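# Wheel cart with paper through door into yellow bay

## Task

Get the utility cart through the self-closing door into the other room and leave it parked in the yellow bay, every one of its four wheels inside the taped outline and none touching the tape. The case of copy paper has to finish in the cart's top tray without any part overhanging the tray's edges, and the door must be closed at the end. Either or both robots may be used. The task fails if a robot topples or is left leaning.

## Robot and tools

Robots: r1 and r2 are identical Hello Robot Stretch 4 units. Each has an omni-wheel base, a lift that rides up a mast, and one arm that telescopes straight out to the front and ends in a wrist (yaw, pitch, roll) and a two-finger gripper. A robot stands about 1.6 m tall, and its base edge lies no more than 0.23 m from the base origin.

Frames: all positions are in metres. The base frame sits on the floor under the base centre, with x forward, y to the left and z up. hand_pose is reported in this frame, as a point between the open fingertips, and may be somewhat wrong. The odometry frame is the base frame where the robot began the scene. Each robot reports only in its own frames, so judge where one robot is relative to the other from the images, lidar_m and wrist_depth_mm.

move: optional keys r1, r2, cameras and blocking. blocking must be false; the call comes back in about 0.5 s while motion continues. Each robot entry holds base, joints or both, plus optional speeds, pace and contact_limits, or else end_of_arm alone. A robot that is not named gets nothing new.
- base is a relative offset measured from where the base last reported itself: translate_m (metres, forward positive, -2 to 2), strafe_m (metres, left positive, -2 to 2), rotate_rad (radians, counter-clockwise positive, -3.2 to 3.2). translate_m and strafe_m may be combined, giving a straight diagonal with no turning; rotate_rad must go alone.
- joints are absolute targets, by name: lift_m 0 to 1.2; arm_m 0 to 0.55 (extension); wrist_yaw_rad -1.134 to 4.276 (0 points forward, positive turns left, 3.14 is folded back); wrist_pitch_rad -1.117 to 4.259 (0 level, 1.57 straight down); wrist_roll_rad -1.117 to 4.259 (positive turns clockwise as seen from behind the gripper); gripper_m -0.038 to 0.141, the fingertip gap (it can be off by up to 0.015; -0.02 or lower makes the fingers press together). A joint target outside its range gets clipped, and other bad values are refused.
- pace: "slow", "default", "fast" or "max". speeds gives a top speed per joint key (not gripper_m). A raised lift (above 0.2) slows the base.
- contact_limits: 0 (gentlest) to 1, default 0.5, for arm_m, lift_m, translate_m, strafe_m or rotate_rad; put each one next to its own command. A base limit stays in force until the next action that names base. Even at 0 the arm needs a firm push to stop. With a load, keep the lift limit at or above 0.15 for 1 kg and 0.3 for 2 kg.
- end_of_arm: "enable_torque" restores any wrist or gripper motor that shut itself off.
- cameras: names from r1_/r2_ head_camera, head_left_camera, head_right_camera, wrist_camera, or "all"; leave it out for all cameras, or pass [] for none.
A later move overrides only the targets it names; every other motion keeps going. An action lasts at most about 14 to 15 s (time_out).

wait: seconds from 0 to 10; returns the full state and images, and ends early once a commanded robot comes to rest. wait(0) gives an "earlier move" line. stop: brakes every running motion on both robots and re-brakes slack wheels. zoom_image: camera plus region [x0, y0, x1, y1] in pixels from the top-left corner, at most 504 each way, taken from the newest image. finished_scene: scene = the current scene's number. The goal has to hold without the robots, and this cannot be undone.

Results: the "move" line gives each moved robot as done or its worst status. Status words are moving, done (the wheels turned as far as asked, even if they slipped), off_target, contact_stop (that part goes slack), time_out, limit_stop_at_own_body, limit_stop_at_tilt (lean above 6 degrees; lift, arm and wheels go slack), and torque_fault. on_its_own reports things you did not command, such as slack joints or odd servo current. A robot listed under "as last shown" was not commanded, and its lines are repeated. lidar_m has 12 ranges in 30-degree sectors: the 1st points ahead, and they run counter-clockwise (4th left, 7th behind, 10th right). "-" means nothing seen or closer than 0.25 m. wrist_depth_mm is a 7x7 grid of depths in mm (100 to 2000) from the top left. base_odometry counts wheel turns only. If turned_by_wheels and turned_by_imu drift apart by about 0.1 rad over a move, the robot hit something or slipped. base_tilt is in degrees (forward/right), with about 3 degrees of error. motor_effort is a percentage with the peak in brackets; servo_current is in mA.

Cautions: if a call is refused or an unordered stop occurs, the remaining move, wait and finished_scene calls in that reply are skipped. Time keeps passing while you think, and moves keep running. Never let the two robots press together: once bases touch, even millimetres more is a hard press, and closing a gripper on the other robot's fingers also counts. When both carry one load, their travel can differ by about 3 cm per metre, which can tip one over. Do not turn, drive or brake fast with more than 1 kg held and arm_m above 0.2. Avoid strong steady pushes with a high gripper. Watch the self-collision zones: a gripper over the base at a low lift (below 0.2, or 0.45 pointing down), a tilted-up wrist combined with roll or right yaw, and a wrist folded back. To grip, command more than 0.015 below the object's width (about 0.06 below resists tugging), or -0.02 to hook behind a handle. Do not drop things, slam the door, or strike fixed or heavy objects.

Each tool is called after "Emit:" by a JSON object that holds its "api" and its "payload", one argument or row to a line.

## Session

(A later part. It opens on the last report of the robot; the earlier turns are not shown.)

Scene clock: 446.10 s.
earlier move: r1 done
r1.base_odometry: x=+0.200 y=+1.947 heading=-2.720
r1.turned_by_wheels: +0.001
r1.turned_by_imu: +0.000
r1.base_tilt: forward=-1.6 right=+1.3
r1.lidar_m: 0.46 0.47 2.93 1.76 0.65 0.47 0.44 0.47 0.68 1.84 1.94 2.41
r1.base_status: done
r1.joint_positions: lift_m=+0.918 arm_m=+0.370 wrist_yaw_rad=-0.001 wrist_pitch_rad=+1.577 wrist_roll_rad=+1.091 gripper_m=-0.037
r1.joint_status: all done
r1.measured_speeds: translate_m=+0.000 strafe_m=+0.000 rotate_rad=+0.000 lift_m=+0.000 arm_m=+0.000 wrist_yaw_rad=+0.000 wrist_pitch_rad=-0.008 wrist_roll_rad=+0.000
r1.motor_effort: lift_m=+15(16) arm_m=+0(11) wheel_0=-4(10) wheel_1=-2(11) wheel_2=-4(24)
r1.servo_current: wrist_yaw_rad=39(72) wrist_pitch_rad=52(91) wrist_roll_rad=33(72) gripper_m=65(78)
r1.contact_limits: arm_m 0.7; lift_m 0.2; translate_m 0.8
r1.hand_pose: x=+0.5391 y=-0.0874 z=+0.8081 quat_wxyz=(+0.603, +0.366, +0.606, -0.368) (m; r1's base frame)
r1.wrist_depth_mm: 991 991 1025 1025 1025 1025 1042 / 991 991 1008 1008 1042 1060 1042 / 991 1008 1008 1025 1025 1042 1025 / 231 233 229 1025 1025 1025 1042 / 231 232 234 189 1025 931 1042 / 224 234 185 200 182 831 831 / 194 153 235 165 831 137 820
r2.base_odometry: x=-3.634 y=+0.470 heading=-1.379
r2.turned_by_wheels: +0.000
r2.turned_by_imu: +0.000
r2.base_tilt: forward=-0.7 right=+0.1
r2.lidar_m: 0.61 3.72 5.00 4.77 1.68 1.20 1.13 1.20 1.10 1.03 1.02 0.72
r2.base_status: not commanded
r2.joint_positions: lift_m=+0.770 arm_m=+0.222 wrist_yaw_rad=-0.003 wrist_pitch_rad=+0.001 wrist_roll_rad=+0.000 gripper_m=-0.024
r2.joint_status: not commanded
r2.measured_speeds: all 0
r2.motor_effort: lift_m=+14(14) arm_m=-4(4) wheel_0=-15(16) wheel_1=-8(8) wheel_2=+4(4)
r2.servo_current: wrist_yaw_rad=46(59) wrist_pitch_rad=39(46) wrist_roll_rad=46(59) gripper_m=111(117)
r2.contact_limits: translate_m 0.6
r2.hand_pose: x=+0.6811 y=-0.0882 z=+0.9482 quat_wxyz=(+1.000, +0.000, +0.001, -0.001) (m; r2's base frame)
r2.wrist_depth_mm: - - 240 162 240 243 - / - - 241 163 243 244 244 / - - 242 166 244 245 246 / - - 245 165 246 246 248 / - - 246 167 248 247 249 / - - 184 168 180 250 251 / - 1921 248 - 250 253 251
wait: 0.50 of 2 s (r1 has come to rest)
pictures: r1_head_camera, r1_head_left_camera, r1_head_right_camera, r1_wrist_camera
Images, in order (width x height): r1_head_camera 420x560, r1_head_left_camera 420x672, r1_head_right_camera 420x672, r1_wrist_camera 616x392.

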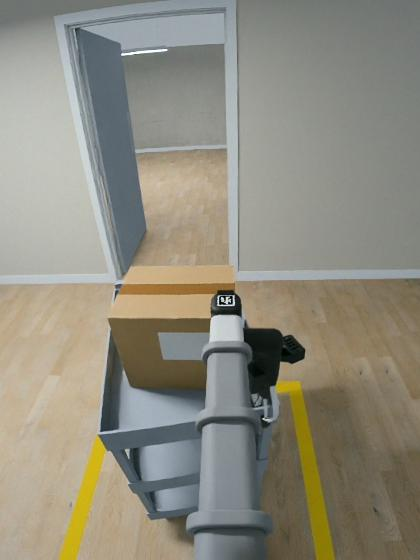

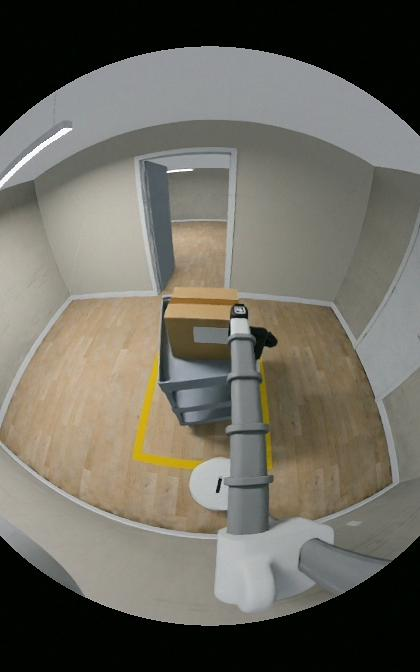

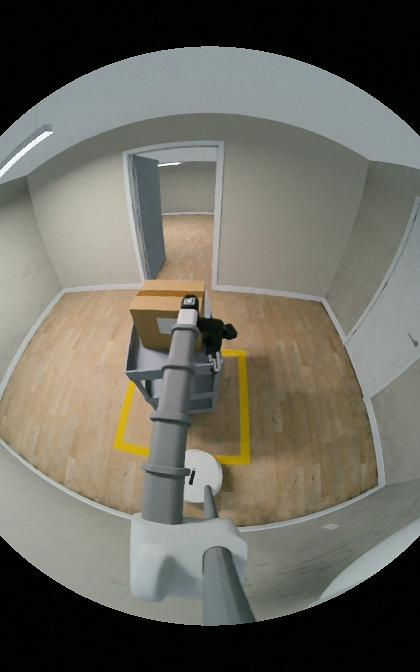

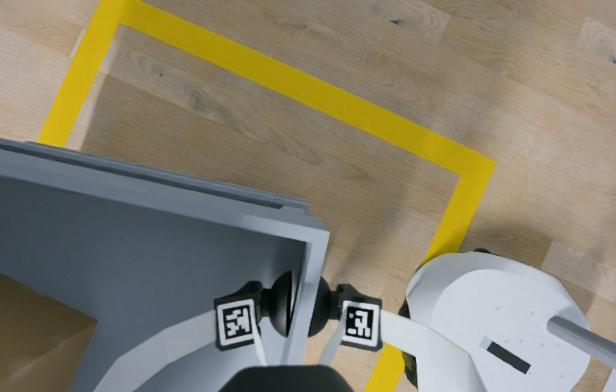

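Emit:
{"api": "move", "payload": {
  "blocking": false,
  "r1": {"base":{"translate_m":-0.1},"joints":{"arm_m":0.28},"speeds":{"arm_m":0.1},"contact_limits":{"translate_m":0.8,"arm_m":0.7},"pace":"slow"},
  "cameras": []
}}

Emit:
{"api": "wait", "payload": {
  "seconds": 1.3,
  "cameras": []
}}

Emit:
{"api": "wait", "payload": {
  "seconds": 1.5,
  "cameras": ["r1_head_camera","r1_head_left_camera","r1_head_right_camera","r1_wrist_camera"]
}}

Scene clock: 464.30 s.
move: r1 moving
r1.base_odometry: x=+0.212 y=+1.952 heading=-2.720
r1.turned_by_wheels: +0.000
r1.turned_by_imu: -0.001
r1.base_tilt: forward=-1.5 right=+1.3
r1.lidar_m: 0.48 0.49 2.92 1.71 0.64 0.46 0.42 0.43 0.65 1.87 1.95 2.44
r1.base_status: translate_m moving
r1.joint_positions: lift_m=+0.918 arm_m=+0.333 wrist_yaw_rad=+0.000 wrist_pitch_rad=+1.556 wrist_roll_rad=+1.091 gripper_m=-0.037
r1.joint_status: arm_m moving
r1.measured_speeds: translate_m=-0.048 strafe_m=+0.000 rotate_rad=+0.003 lift_m=+0.000 arm_m=-0.100 wrist_yaw_rad=+0.007 wrist_pitch_rad=-0.028 wrist_roll_rad=+0.000
r1.motor_effort: lift_m=+15(16) arm_m=-9(12) wheel_0=-7(9) wheel_1=-6(8) wheel_2=+12(12)
r1.servo_current: wrist_yaw_rad=59(59) wrist_pitch_rad=85(85) wrist_roll_rad=46(59) gripper_m=65(72)
r1.contact_limits: arm_m 0.7; lift_m 0.2; translate_m 0.8
r1.hand_pose: x=+0.5078 y=-0.0874 z=+0.8081 quat_wxyz=(+0.609, +0.369, +0.600, -0.364) (m; r1's base frame)
r1.wrist_depth_mm: 1060 1042 1042 1042 1025 1025 1008 / 1042 1042 1025 1025 1025 1042 1025 / 220 1042 1042 1008 1025 1025 1008 / 241 238 237 1025 1042 1008 1025 / 240 239 237 236 1025 1008 1025 / 224 238 190 181 891 798 798 / 223 153 236 180 155 809 798
r2: as last shown
r2.turned_by_imu: +0.003
r2.lidar_m: 0.60 3.71 4.99 4.77 1.69 1.20 1.14 1.19 1.09 1.00 1.02 0.71
r2.motor_effort: lift_m=+14(14) arm_m=-4(4) wheel_0=-15(15) wheel_1=-8(8) wheel_2=+4(4)
r2.servo_current: wrist_yaw_rad=52(52) wrist_pitch_rad=33(46) wrist_roll_rad=46(46) gripper_m=104(111)
r2.contact_limits: translate_m 0.6
r2.wrist_depth_mm: - - 241 162 242 242 - / - - 241 163 242 244 244 / - - 242 166 245 247 246 / - - 244 165 246 247 249 / - - 246 167 248 248 249 / - - 185 167 180 249 251 / - 1863 249 - 250 251 252
pictures: none
No camera images: "cameras" was empty.

Scene clock: 465.60 s.
earlier move: r1 moving
r1.base_odometry: x=+0.290 y=+1.987 heading=-2.722
r1.turned_by_wheels: -0.001
r1.turned_by_imu: -0.001
r1.base_tilt: forward=-1.6 right=+1.3
r1.lidar_m: 0.42 0.45 2.94 1.42 0.48 0.36 0.35 0.37 0.56 1.56 1.94 0.46
r1.base_status: translate_m moving
r1.joint_positions: lift_m=+0.918 arm_m=+0.280 wrist_yaw_rad=+0.000 wrist_pitch_rad=+1.568 wrist_roll_rad=+1.091 gripper_m=-0.037
r1.joint_status: all done
r1.measured_speeds: translate_m=-0.021 strafe_m=+0.000 rotate_rad=+0.002 lift_m=+0.000 arm_m=+0.000 wrist_yaw_rad=+0.000 wrist_pitch_rad=-0.012 wrist_roll_rad=+0.000
r1.motor_effort: lift_m=+16(16) arm_m=+2(12) wheel_0=-10(12) wheel_1=-4(8) wheel_2=+0(13)
r1.servo_current: wrist_yaw_rad=52(65) wrist_pitch_rad=46(85) wrist_roll_rad=52(65) gripper_m=59(72)
r1.contact_limits: arm_m 0.7; lift_m 0.2; translate_m 0.8
r1.hand_pose: x=+0.4517 y=-0.0874 z=+0.8081 quat_wxyz=(+0.605, +0.367, +0.604, -0.366) (m; r1's base frame)
r1.wrist_depth_mm: 1025 1025 1025 1042 1042 1008 1008 / 1042 1008 1025 1008 1025 1025 1025 / 237 236 1025 1042 1025 1025 1025 / 236 236 236 1008 1025 1025 1025 / 220 236 236 237 1025 1008 1025 / 209 236 182 195 182 809 820 / 236 147 236 167 820 137 809
r2.base_odometry: x=-3.634 y=+0.470 heading=-1.379
r2.turned_by_wheels: +0.000
r2.turned_by_imu: +0.000
r2.base_tilt: forward=-0.6 right=+0.1
r2.lidar_m: 0.61 3.73 4.96 4.77 1.69 1.22 1.15 1.21 1.09 1.02 1.03 0.71
r2.base_status: not commanded
r2.joint_positions: lift_m=+0.770 arm_m=+0.222 wrist_yaw_rad=-0.003 wrist_pitch_rad=+0.001 wrist_roll_rad=+0.000 gripper_m=-0.024
r2.joint_status: not commanded
r2.measured_speeds: all 0
r2.motor_effort: lift_m=+14(14) arm_m=-4(4) wheel_0=-15(15) wheel_1=-7(8) wheel_2=+3(4)
r2.servo_current: wrist_yaw_rad=46(59) wrist_pitch_rad=39(46) wrist_roll_rad=59(59) gripper_m=117(117)
r2.contact_limits: translate_m 0.6
r2.hand_pose: x=+0.6811 y=-0.0882 z=+0.9482 quat_wxyz=(+1.000, +0.000, +0.001, -0.001) (m; r2's base frame)
r2.wrist_depth_mm: - - 241 162 242 242 - / - - 242 163 243 243 245 / - - 243 165 245 246 247 / - - 245 165 245 247 247 / - - 246 167 249 248 249 / - - 185 168 181 249 251 / - 1808 249 - 250 252 252
wait: 1.30 s; no rest
pictures: none
No camera images: "cameras" was empty.

Scene clock: 466.10 s.
earlier move: r1 done
r1.base_odometry: x=+0.292 y=+1.988 heading=-2.721
r1.turned_by_wheels: +0.000
r1.turned_by_imu: +0.000
r1.base_tilt: forward=-1.5 right=+1.3
r1.lidar_m: 0.41 0.44 2.93 1.39 0.51 0.35 0.35 0.37 0.54 1.54 1.95 0.45
r1.base_status: done
r1.joint_positions: lift_m=+0.918 arm_m=+0.280 wrist_yaw_rad=+0.000 wrist_pitch_rad=+1.567 wrist_roll_rad=+1.091 gripper_m=-0.037
r1.joint_status: all done
r1.measured_speeds: all 0
r1.motor_effort: lift_m=+15(16) arm_m=+3(12) wheel_0=-9(12) wheel_1=-4(8) wheel_2=+1(13)
r1.servo_current: wrist_yaw_rad=39(65) wrist_pitch_rad=52(85) wrist_roll_rad=46(65) gripper_m=72(72)
r1.contact_limits: arm_m 0.7; lift_m 0.2; translate_m 0.8
r1.hand_pose: x=+0.4519 y=-0.0874 z=+0.8081 quat_wxyz=(+0.606, +0.368, +0.603, -0.366) (m; r1's base frame)
r1.wrist_depth_mm: 1042 1060 1042 1025 1025 1042 1025 / 1025 1008 1025 1025 1025 1025 1025 / 236 236 1042 1008 1025 1008 1025 / 237 237 236 1025 1025 1008 1025 / 220 236 236 236 1008 1008 1008 / 210 236 182 194 181 809 820 / 236 147 236 167 809 138 809
r2.base_odometry: x=-3.634 y=+0.470 heading=-1.379
r2.turned_by_wheels: +0.000
r2.turned_by_imu: +0.000
r2.base_tilt: forward=-0.6 right=+0.0
r2.lidar_m: 0.60 3.74 4.97 4.77 1.72 1.19 1.15 1.20 1.07 1.00 1.02 0.69
r2.base_status: not commanded
r2.joint_positions: lift_m=+0.770 arm_m=+0.222 wrist_yaw_rad=-0.003 wrist_pitch_rad=+0.001 wrist_roll_rad=+0.000 gripper_m=-0.024
r2.joint_status: not commanded
r2.measured_speeds: all 0
r2.motor_effort: lift_m=+14(14) arm_m=-4(4) wheel_0=-15(16) wheel_1=-7(8) wheel_2=+4(4)
r2.servo_current: wrist_yaw_rad=59(59) wrist_pitch_rad=39(46) wrist_roll_rad=46(59) gripper_m=117(117)
r2.contact_limits: translate_m 0.6
r2.hand_pose: x=+0.6811 y=-0.0882 z=+0.9482 quat_wxyz=(+1.000, +0.000, +0.001, -0.001) (m; r2's base frame)
r2.wrist_depth_mm: - - 240 162 240 243 - / - - 242 163 243 244 244 / - - 243 166 245 245 246 / - - 245 164 246 247 248 / - - 245 167 248 248 249 / - - 185 168 180 249 250 / - 1863 248 - 251 251 253
wait: 0.50 of 1.5 s (r1 has come to rest)
pictures: r1_head_camera, r1_head_left_camera, r1_head_right_camera, r1_wrist_camera
Images, in order (width x height): r1_head_camera 420x560, r1_head_left_camera 420x672, r1_head_right_camera 420x672, r1_wrist_camera 616x392.

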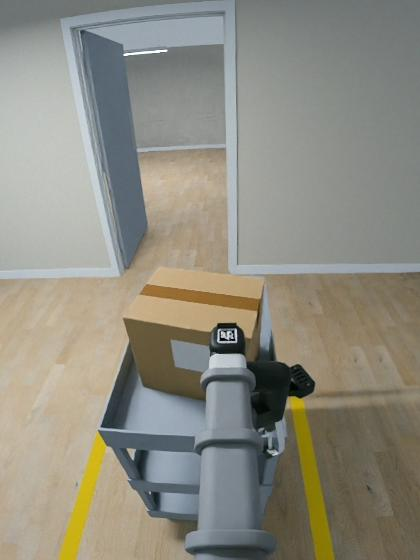

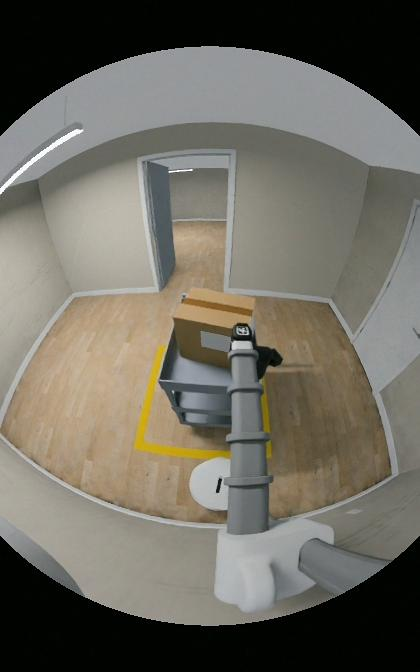

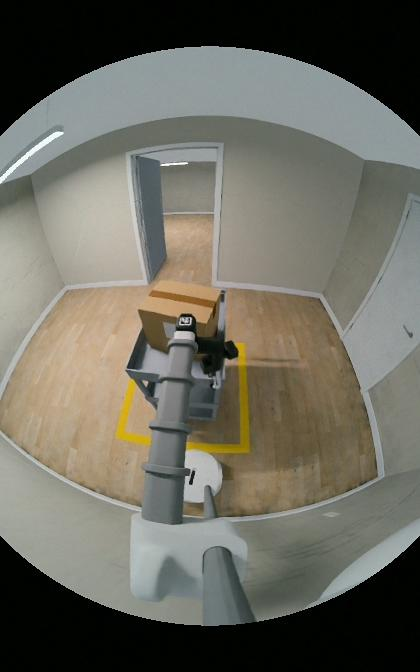

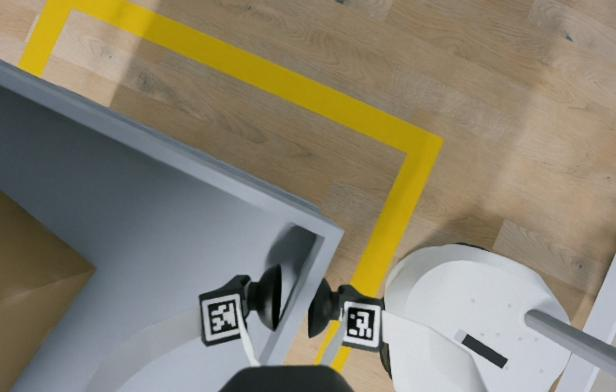

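Emit:
{"api": "move", "payload": {
  "blocking": false,
  "r1": {"joints":{"gripper_m":0.06}},
  "r2": {"joints":{"gripper_m":0.14}},
  "cameras": []
}}

Emit:
{"api": "wait", "payload": {
  "seconds": 1.5,
  "cameras": []
}}

Emit:
{"api": "move", "payload": {
  "blocking": false,
  "r1": {"joints":{"lift_m":1.14}},
  "cameras": []
}}

Emit:
{"api": "wait", "payload": {
  "seconds": 1.5,
  "cameras": ["r1_wrist_camera"]
}}

Emit:
{"api": "move", "payload": {
  "blocking": false,
  "r1": {"base":{"strafe_m":-0.55},"joints":{"arm_m":0.1}},
  "cameras": []
}}

Emit:
{"api": "wait", "payload": {
  "seconds": 4,
  "cameras": ["r1_head_camera","r1_head_left_camera","r2_head_camera"]
}}

Scene clock: 481.23 s.
move: r1 moving; r2 moving
r1.base_odometry: x=+0.292 y=+1.988 heading=-2.721
r1.turned_by_wheels: +0.000
r1.turned_by_imu: -0.001
r1.base_tilt: forward=-1.6 right=+1.3
r1.lidar_m: 0.42 0.45 2.94 1.39 0.50 0.37 0.34 0.39 0.54 1.53 1.93 0.44
r1.base_status: not commanded
r1.joint_positions: lift_m=+0.918 arm_m=+0.280 wrist_yaw_rad=+0.000 wrist_pitch_rad=+1.567 wrist_roll_rad=+1.091 gripper_m=-0.012
r1.joint_status: gripper_m moving
r1.measured_speeds: translate_m=+0.000 strafe_m=+0.000 rotate_rad=+0.001 lift_m=+0.000 arm_m=+0.000 wrist_yaw_rad=+0.000 wrist_pitch_rad=+0.000 wrist_roll_rad=+0.000
r1.motor_effort: lift_m=+15(16) arm_m=-3(4) wheel_0=-9(10) wheel_1=-4(4) wheel_2=+1(1)
r1.servo_current: wrist_yaw_rad=46(59) wrist_pitch_rad=46(46) wrist_roll_rad=39(52) gripper_m=46(72)
r1.contact_limits: arm_m 0.7; lift_m 0.2; translate_m 0.8
r1.hand_pose: x=+0.4519 y=-0.0874 z=+0.8081 quat_wxyz=(+0.606, +0.368, +0.603, -0.366) (m; r1's base frame)
r1.wrist_depth_mm: 1025 1025 1025 1042 1025 1025 1042 / 239 1025 1025 1042 1025 1042 1025 / 239 237 1025 1042 1008 1025 1008 / 239 238 239 1008 1042 1008 1025 / 217 237 238 238 1008 1042 1025 / 208 238 185 198 183 809 842 / 238 156 237 155 798 809 798
r2.base_odometry: x=-3.634 y=+0.470 heading=-1.379
r2.turned_by_wheels: +0.000
r2.turned_by_imu: +0.002
r2.base_tilt: forward=-0.7 right=+0.1
r2.lidar_m: 0.61 3.72 4.99 4.76 1.69 1.22 1.13 1.23 1.06 1.04 1.05 0.73
r2.base_status: not commanded
r2.joint_positions: lift_m=+0.770 arm_m=+0.222 wrist_yaw_rad=-0.003 wrist_pitch_rad=+0.001 wrist_roll_rad=+0.000 gripper_m=+0.002
r2.joint_status: gripper_m moving
r2.measured_speeds: all 0
r2.motor_effort: lift_m=+14(14) arm_m=-4(4) wheel_0=-15(15) wheel_1=-7(8) wheel_2=+4(4)
r2.servo_current: wrist_yaw_rad=52(59) wrist_pitch_rad=39(46) wrist_roll_rad=52(59) gripper_m=98(117)
r2.contact_limits: translate_m 0.6
r2.hand_pose: x=+0.6811 y=-0.0883 z=+0.9482 quat_wxyz=(+1.000, +0.000, +0.001, -0.001) (m; r2's base frame)
r2.wrist_depth_mm: - - 245 168 245 247 246 / - - 246 170 246 247 247 / - - 248 170 248 249 249 / - - 250 168 249 250 250 / - - 250 170 251 252 253 / - - 251 171 183 252 254 / - 1863 253 - 253 254 255
pictures: none
No camera images: "cameras" was empty.

Scene clock: 482.40 s.
earlier move: r1 done; r2 moving
r1.base_odometry: x=+0.292 y=+1.988 heading=-2.721
r1.turned_by_wheels: +0.000
r1.turned_by_imu: +0.000
r1.base_tilt: forward=-1.6 right=+1.3
r1.lidar_m: 0.42 0.44 2.95 1.37 0.50 0.38 0.34 0.36 0.54 1.52 1.94 0.47
r1.base_status: not commanded
r1.joint_positions: lift_m=+0.918 arm_m=+0.280 wrist_yaw_rad=+0.000 wrist_pitch_rad=+1.570 wrist_roll_rad=+1.091 gripper_m=+0.060
r1.joint_status: all done
r1.measured_speeds: all 0
r1.motor_effort: lift_m=+15(16) arm_m=+0(4) wheel_0=-5(10) wheel_1=-3(4) wheel_2=+1(1)
r1.servo_current: wrist_yaw_rad=59(65) wrist_pitch_rad=39(46) wrist_roll_rad=52(65) gripper_m=46(85)
r1.contact_limits: arm_m 0.7; lift_m 0.2; translate_m 0.8
r1.hand_pose: x=+0.4510 y=-0.0874 z=+0.8081 quat_wxyz=(+0.605, +0.367, +0.604, -0.367) (m; r1's base frame)
r1.wrist_depth_mm: 1025 1025 1008 1042 1042 1042 1025 / 235 991 1042 1025 1025 1025 1025 / 236 236 1008 1025 1025 1025 1042 / 236 236 236 1008 1025 1008 1042 / 217 236 236 236 1008 917 1042 / 230 237 193 193 190 820 1042 / 236 236 238 147 809 820 809
r2.base_odometry: x=-3.634 y=+0.471 heading=-1.378
r2.turned_by_wheels: +0.001
r2.turned_by_imu: +0.002
r2.base_tilt: forward=-0.7 right=+0.1
r2.lidar_m: 0.80 3.74 4.95 4.75 1.66 1.22 1.16 1.22 1.10 1.03 1.07 0.88
r2.base_status: not commanded
r2.joint_positions: lift_m=+0.770 arm_m=+0.222 wrist_yaw_rad=-0.001 wrist_pitch_rad=+0.001 wrist_roll_rad=+0.000 gripper_m=+0.122
r2.joint_status: gripper_m moving
r2.measured_speeds: all 0
r2.motor_effort: lift_m=+14(14) arm_m=-4(4) wheel_0=-3(15) wheel_1=-1(8) wheel_2=+4(4)
r2.servo_current: wrist_yaw_rad=52(59) wrist_pitch_rad=33(46) wrist_roll_rad=46(59) gripper_m=111(130)
r2.contact_limits: translate_m 0.6
r2.hand_pose: x=+0.6812 y=-0.0877 z=+0.9482 quat_wxyz=(+1.000, +0.000, +0.001, +0.000) (m; r2's base frame)
r2.wrist_depth_mm: - - - 394 384 368 355 / - - - 394 384 368 357 / - - - 332 389 373 362 / - - - 324 392 375 359 / - - - 325 392 375 362 / - - 201 325 213 375 368 / - - - - 394 382 368
wait: 1.17 of 1.5 s (r1 has come to rest)
pictures: none
No camera images: "cameras" was empty.

Scene clock: 482.90 s.
earlier move: r2 moving
move: r1 moving
r1.base_odometry: x=+0.292 y=+1.988 heading=-2.721
r1.turned_by_wheels: +0.000
r1.turned_by_imu: +0.000
r1.base_tilt: forward=-1.6 right=+1.3
r1.lidar_m: 0.43 0.45 2.92 1.38 0.53 0.36 0.34 0.36 0.53 1.54 1.96 0.47
r1.base_status: not commanded
r1.joint_positions: lift_m=+0.956 arm_m=+0.280 wrist_yaw_rad=+0.000 wrist_pitch_rad=+1.571 wrist_roll_rad=+1.091 gripper_m=+0.060
r1.joint_status: lift_m moving
r1.measured_speeds: translate_m=+0.000 strafe_m=+0.000 rotate_rad=+0.000 lift_m=+0.146 arm_m=+0.000 wrist_yaw_rad=+0.000 wrist_pitch_rad=+0.000 wrist_roll_rad=+0.000
r1.motor_effort: lift_m=+26(27) arm_m=+3(3) wheel_0=-4(6) wheel_1=-2(3) wheel_2=+1(1)
r1.servo_current: wrist_yaw_rad=20(52) wrist_pitch_rad=39(46) wrist_roll_rad=46(59) gripper_m=46(46)
r1.contact_limits: arm_m 0.7; translate_m 0.8
r1.hand_pose: x=+0.4509 y=-0.0874 z=+0.8454 quat_wxyz=(+0.604, +0.367, +0.604, -0.367) (m; r1's base frame)
r1.wrist_depth_mm: 1042 1042 1042 1060 1060 1042 1042 / 264 1060 1025 1060 1042 1098 1060 / 264 265 1042 1025 1060 1060 1042 / 264 264 266 1060 1060 1060 1060 / 213 265 266 267 946 891 1042 / 229 264 211 241 187 842 1042 / 265 267 267 143 854 878 842
r2.base_odometry: x=-3.634 y=+0.471 heading=-1.378
r2.turned_by_wheels: +0.000
r2.turned_by_imu: +0.000
r2.base_tilt: forward=-0.7 right=+0.1
r2.lidar_m: 0.93 3.75 4.95 4.73 1.66 1.22 1.14 1.21 1.08 1.02 1.08 0.99
r2.base_status: not commanded
r2.joint_positions: lift_m=+0.770 arm_m=+0.222 wrist_yaw_rad=-0.001 wrist_pitch_rad=+0.001 wrist_roll_rad=+0.000 gripper_m=+0.140
r2.joint_status: gripper_m moving
r2.measured_speeds: all 0
r2.motor_effort: lift_m=+14(14) arm_m=-4(4) wheel_0=-4(4) wheel_1=-1(2) wheel_2=+3(4)
r2.servo_current: wrist_yaw_rad=33(52) wrist_pitch_rad=33(46) wrist_roll_rad=46(52) gripper_m=65(104)
r2.contact_limits: translate_m 0.6
r2.hand_pose: x=+0.6812 y=-0.0877 z=+0.9482 quat_wxyz=(+1.000, +0.000, +0.001, +0.000) (m; r2's base frame)
r2.wrist_depth_mm: - - - - - - - / - - - - - - - / - - - - - - - / - - - - - - - / - - - - - - - / - - - 484 187 183 - / - - - - - - -
pictures: none
No camera images: "cameras" was empty.

Scene clock: 483.20 s.
earlier move: r1 moving; r2 done
r1.base_odometry: x=+0.292 y=+1.988 heading=-2.721
r1.turned_by_wheels: +0.000
r1.turned_by_imu: +0.000
r1.base_tilt: forward=-1.6 right=+1.3
r1.lidar_m: 0.41 0.46 2.95 1.37 0.51 0.36 0.35 0.37 0.55 1.54 1.98 0.45
r1.base_status: not commanded
r1.joint_positions: lift_m=+1.014 arm_m=+0.280 wrist_yaw_rad=+0.000 wrist_pitch_rad=+1.571 wrist_roll_rad=+1.091 gripper_m=+0.060
r1.joint_status: lift_m moving
r1.measured_speeds: translate_m=+0.000 strafe_m=+0.000 rotate_rad=+0.000 lift_m=+0.236 arm_m=+0.000 wrist_yaw_rad=+0.000 wrist_pitch_rad=+0.000 wrist_roll_rad=+0.000
r1.motor_effort: lift_m=+27(27) arm_m=+4(4) wheel_0=-4(6) wheel_1=-2(3) wheel_2=+1(1)
r1.servo_current: wrist_yaw_rad=52(52) wrist_pitch_rad=46(46) wrist_roll_rad=39(59) gripper_m=39(52)
r1.contact_limits: arm_m 0.7; translate_m 0.8
r1.hand_pose: x=+0.4509 y=-0.0874 z=+0.9042 quat_wxyz=(+0.604, +0.367, +0.604, -0.367) (m; r1's base frame)
r1.wrist_depth_mm: 1098 1098 1060 1118 1118 1118 1098 / 319 1118 1118 1118 1098 1138 1118 / 319 320 1098 1138 1118 1138 1138 / 271 320 320 324 1098 1098 1118 / 213 320 320 322 946 931 1138 / 229 322 197 1118 187 904 1098 / 307 320 324 143 904 904 917
r2.base_odometry: x=-3.634 y=+0.471 heading=-1.378
r2.turned_by_wheels: +0.000
r2.turned_by_imu: +0.000
r2.base_tilt: forward=-0.7 right=+0.0
r2.lidar_m: 1.04 3.71 4.97 4.72 1.69 1.21 1.14 1.17 1.08 1.03 1.10 1.07
r2.base_status: not commanded
r2.joint_positions: lift_m=+0.770 arm_m=+0.222 wrist_yaw_rad=-0.001 wrist_pitch_rad=+0.001 wrist_roll_rad=+0.000 gripper_m=+0.140
r2.joint_status: all done
r2.measured_speeds: all 0
r2.motor_effort: lift_m=+14(14) arm_m=-4(4) wheel_0=-3(4) wheel_1=-1(2) wheel_2=+3(4)
r2.servo_current: wrist_yaw_rad=52(59) wrist_pitch_rad=46(46) wrist_roll_rad=46(65) gripper_m=52(104)
r2.contact_limits: translate_m 0.6
r2.hand_pose: x=+0.6812 y=-0.0877 z=+0.9482 quat_wxyz=(+1.000, +0.000, +0.001, +0.000) (m; r2's base frame)
r2.wrist_depth_mm: - - - - - - - / - - - - - - - / - - - - - - - / - - - - - - - / - - - - 559 - - / - - - - 188 182 - / - - - - - - -
wait: 0.30 of 1.5 s (r2 has come to rest)
pictures: r1_wrist_camera
Images, in order (width x height): r1_wrist_camera 616x392.

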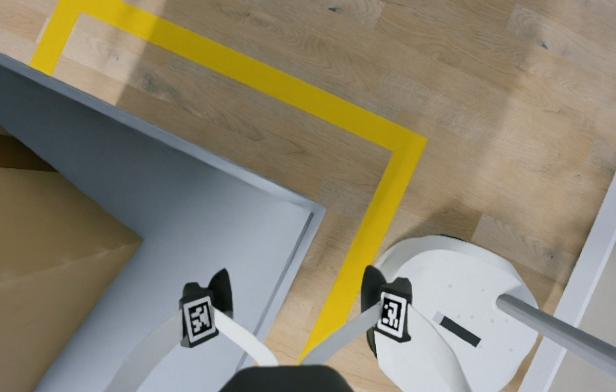

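Scene clock: 483.70 s.
earlier move: r1 moving
move: r1 moving
r1.base_odometry: x=+0.277 y=+2.021 heading=-2.721
r1.turned_by_wheels: +0.000
r1.turned_by_imu: +0.000
r1.base_tilt: forward=-1.6 right=+1.3
r1.lidar_m: 0.40 0.47 2.99 1.37 0.51 0.36 0.33 0.37 0.54 1.55 1.92 2.52
r1.base_status: strafe_m moving
r1.joint_positions: lift_m=+1.113 arm_m=+0.229 wrist_yaw_rad=+0.000 wrist_pitch_rad=+1.571 wrist_roll_rad=+1.091 gripper_m=+0.060
r1.joint_status: lift_m moving; arm_m moving
r1.measured_speeds: translate_m=+0.000 strafe_m=-0.140 rotate_rad=-0.002 lift_m=+0.130 arm_m=-0.195 wrist_yaw_rad=+0.000 wrist_pitch_rad=+0.000 wrist_roll_rad=+0.000
r1.motor_effort: lift_m=+27(27) arm_m=-4(6) wheel_0=+10(13) wheel_1=-8(11) wheel_2=+0(1)
r1.servo_current: wrist_yaw_rad=46(65) wrist_pitch_rad=46(46) wrist_roll_rad=59(59) gripper_m=46(46)
r1.hand_pose: x=+0.4001 y=-0.0874 z=+1.0033 quat_wxyz=(+0.604, +0.367, +0.604, -0.367) (m; r1's base frame)
r1.wrist_depth_mm: 1182 1229 1229 1229 1229 1205 1205 / 676 1229 1205 1205 1205 1229 1229 / 421 421 1205 1182 1205 1182 1229 / 349 424 424 1205 1205 1205 1229 / 289 421 424 1229 1025 1229 1229 / 343 427 192 1229 188 1008 - / 424 421 1229 143 1008 1008 597
r2: as last shown
r2.lidar_m: 1.19 3.70 4.95 4.75 1.70 1.20 1.13 1.20 1.09 1.03 1.08 1.17
r2.motor_effort: lift_m=+14(14) arm_m=-4(4) wheel_0=-4(4) wheel_1=-2(2) wheel_2=+3(4)
r2.servo_current: wrist_yaw_rad=46(46) wrist_pitch_rad=39(46) wrist_roll_rad=39(52) gripper_m=46(52)
r2.contact_limits: translate_m 0.6
r2.wrist_depth_mm: - - - - 778 - - / - - - - 788 - - / - - - - 798 - - / - - - - 788 - - / - - - - 809 - - / - - - - 191 182 - / - - - - - - -
pictures: none
No camera images: "cameras" was empty.

Scene clock: 486.37 s.
earlier move: r1 done
r1.base_odometry: x=+0.067 y=+2.490 heading=-2.721
r1.turned_by_wheels: +0.000
r1.turned_by_imu: -0.003
r1.base_tilt: forward=-1.6 right=+1.2
r1.lidar_m: 2.40 0.59 0.64 1.44 0.53 0.37 0.34 0.36 0.55 1.33 1.38 1.90
r1.base_status: done
r1.joint_positions: lift_m=+1.140 arm_m=+0.100 wrist_yaw_rad=+0.000 wrist_pitch_rad=+1.571 wrist_roll_rad=+1.091 gripper_m=+0.060
r1.joint_status: all done
r1.measured_speeds: all 0
r1.motor_effort: lift_m=+24(27) arm_m=-4(8) wheel_0=+1(14) wheel_1=-1(11) wheel_2=+0(2)
r1.servo_current: wrist_yaw_rad=65(78) wrist_pitch_rad=39(52) wrist_roll_rad=46(72) gripper_m=46(52)
r1.hand_pose: x=+0.2709 y=-0.0874 z=+1.0294 quat_wxyz=(+0.604, +0.367, +0.604, -0.367) (m; r1's base frame)
r1.wrist_depth_mm: 1205 1229 1229 1255 1281 1229 1229 / 1229 1229 1229 1255 1255 1281 1281 / 1205 1255 1229 1229 1229 1255 1229 / 1229 1255 1229 1255 1229 1255 - / 1229 1255 1229 1138 1042 1255 - / - 1255 195 1042 187 615 - / - 153 1255 153 1229 - 430
r2.base_odometry: x=-3.634 y=+0.471 heading=-1.378
r2.turned_by_wheels: +0.000
r2.turned_by_imu: +0.000
r2.base_tilt: forward=-0.7 right=+0.1
r2.lidar_m: 3.59 3.75 4.99 4.74 1.70 1.21 1.14 1.20 1.09 1.01 1.07 1.41
r2.base_status: not commanded
r2.joint_positions: lift_m=+0.770 arm_m=+0.222 wrist_yaw_rad=-0.001 wrist_pitch_rad=+0.001 wrist_roll_rad=+0.000 gripper_m=+0.140
r2.joint_status: not commanded
r2.measured_speeds: all 0
r2.motor_effort: lift_m=+14(14) arm_m=-4(4) wheel_0=-3(4) wheel_1=-2(2) wheel_2=+3(4)
r2.servo_current: wrist_yaw_rad=39(59) wrist_pitch_rad=46(46) wrist_roll_rad=39(65) gripper_m=52(59)
r2.contact_limits: translate_m 0.6
r2.hand_pose: x=+0.6812 y=-0.0877 z=+0.9482 quat_wxyz=(+1.000, +0.000, +0.001, +0.000) (m; r2's base frame)
r2.wrist_depth_mm: - - - - - - - / - - - - - - - / - - - - - - - / - - - - - - - / - - - - - - - / - - - - - 186 - / - - - - - 1921 -
wait: 2.67 of 4 s (r1 has come to rest)
pictures: r1_head_camera, r1_head_left_camera, r2_head_camera
Images, in order (width x height): r1_head_camera 420x560, r1_head_left_camera 420x672, r2_head_camera 420x560.

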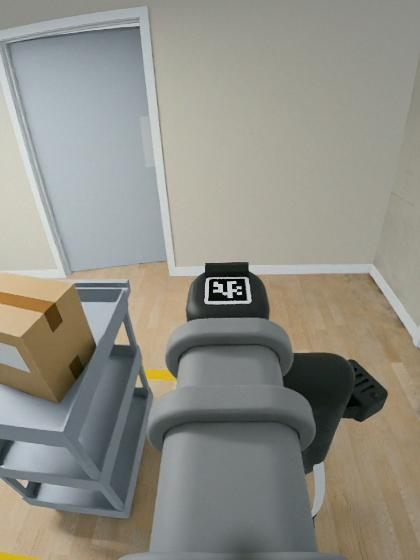

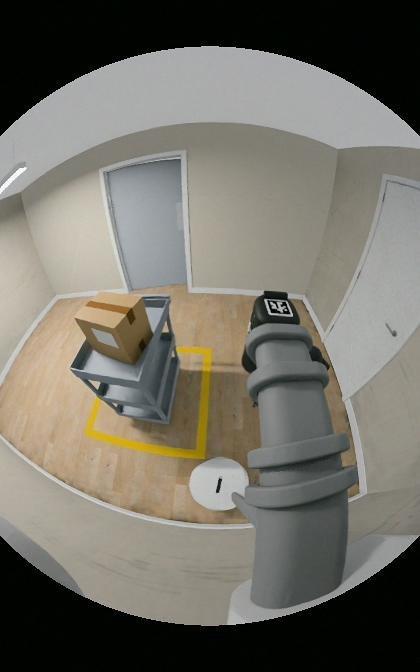

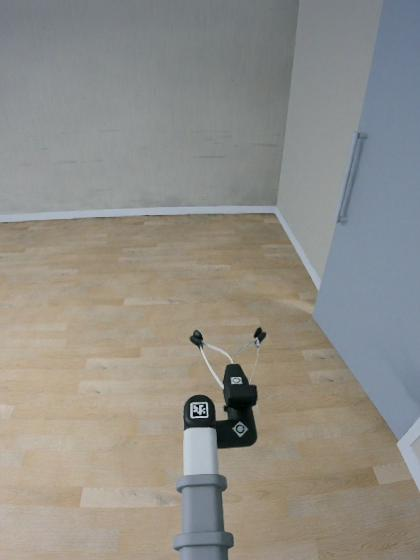

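Emit:
{"api": "wait", "payload": {
  "seconds": 3,
  "cameras": ["r1_head_camera","r1_head_left_camera"]
}}

Emit:
{"api": "zoom_image", "payload": {
  "camera": "r1_head_left_camera",
  "region": [60, 270, 240, 470]
}}

Emit:
{"api": "zoom_image", "payload": {
  "camera": "r1_head_camera",
  "region": [0, 0, 200, 560]
}}

Scene clock: 493.53 s.
r1.base_odometry: x=+0.067 y=+2.490 heading=-2.721
r1.turned_by_wheels: +0.000
r1.turned_by_imu: +0.000
r1.base_tilt: forward=-1.6 right=+1.3
r1.lidar_m: 2.40 0.61 0.61 1.45 0.53 0.37 0.35 0.37 0.55 1.31 1.41 1.91
r1.base_status: done
r1.joint_positions: lift_m=+1.140 arm_m=+0.100 wrist_yaw_rad=+0.000 wrist_pitch_rad=+1.571 wrist_roll_rad=+1.091 gripper_m=+0.060
r1.joint_status: all done
r1.measured_speeds: all 0
r1.motor_effort: lift_m=+24(27) arm_m=-4(8) wheel_0=+1(14) wheel_1=-2(11) wheel_2=+0(2)
r1.servo_current: wrist_yaw_rad=72(78) wrist_pitch_rad=39(52) wrist_roll_rad=46(72) gripper_m=46(52)
r1.hand_pose: x=+0.2709 y=-0.0874 z=+1.0294 quat_wxyz=(+0.604, +0.367, +0.604, -0.367) (m; r1's base frame)
r1.wrist_depth_mm: 1229 1205 1255 1229 1255 1229 1255 / 1229 1229 1229 1255 1255 1255 1229 / 1255 1229 1229 1255 1229 1255 1229 / 1229 1255 1229 1255 1255 1255 - / 1229 1229 1229 1138 1025 1281 - / - 1229 195 1042 187 615 - / - 153 1229 153 1255 - 430
r2.base_odometry: x=-3.634 y=+0.471 heading=-1.378
r2.turned_by_wheels: +0.000
r2.turned_by_imu: +0.001
r2.base_tilt: forward=-0.7 right=+0.1
r2.lidar_m: 3.60 3.72 5.00 4.74 1.67 1.20 1.16 1.20 1.10 1.02 1.08 1.48
r2.base_status: not commanded
r2.joint_positions: lift_m=+0.770 arm_m=+0.222 wrist_yaw_rad=-0.001 wrist_pitch_rad=+0.001 wrist_roll_rad=+0.000 gripper_m=+0.140
r2.joint_status: not commanded
r2.measured_speeds: all 0
r2.motor_effort: lift_m=+14(14) arm_m=-4(4) wheel_0=-3(4) wheel_1=-1(2) wheel_2=+3(4)
r2.servo_current: wrist_yaw_rad=46(59) wrist_pitch_rad=33(46) wrist_roll_rad=39(65) gripper_m=52(59)
r2.contact_limits: translate_m 0.6
r2.hand_pose: x=+0.6812 y=-0.0877 z=+0.9482 quat_wxyz=(+1.000, +0.000, +0.001, +0.000) (m; r2's base frame)
r2.wrist_depth_mm: - - - - - - - / - - - - - - - / - - - - - - - / - - - - - - - / - - - - - - - / - - - - - 186 - / - - - - - 1921 -
wait: 3.00 s; at rest from the start
pictures: r1_head_camera, r1_head_left_camera
Images, in order (width x height): r1_head_camera 420x560, r1_head_left_camera 420x672.

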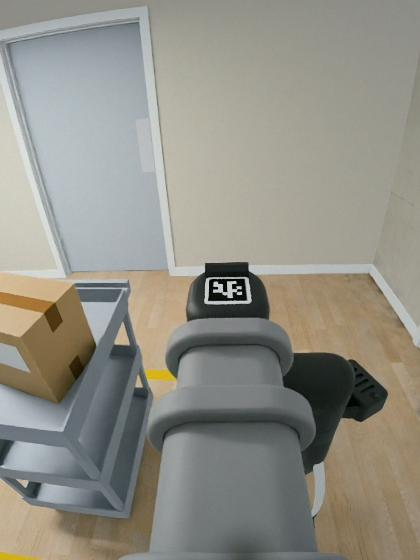

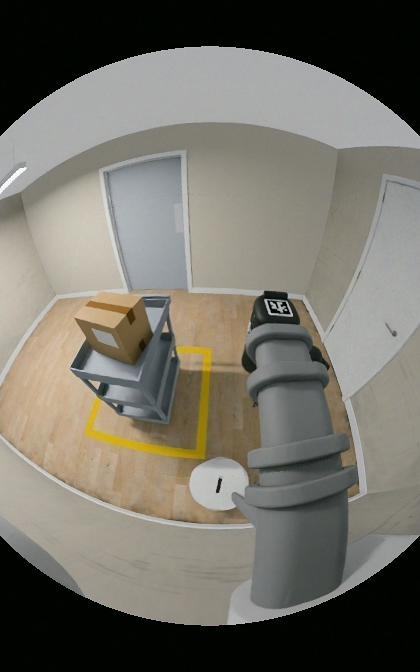

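Scaled by 2.520 from the camera's 420x672 image, which has a finer 600x960 frame.

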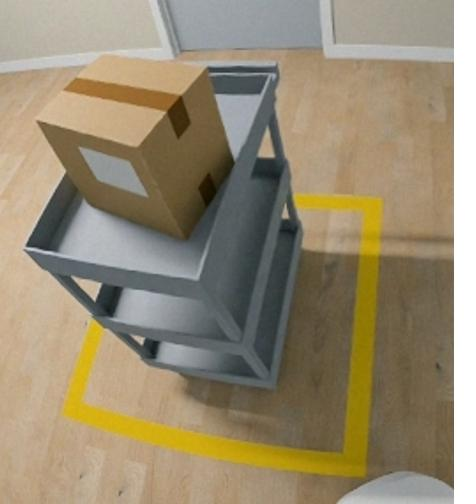

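Region (0, 0, 200, 560) is 200x560 pixels. A region can be at most 504 by 504 pixels.

Emit:
{"api": "finished_scene", "payload": {
  "scene": 2
}}

The scene is finished: the task was done.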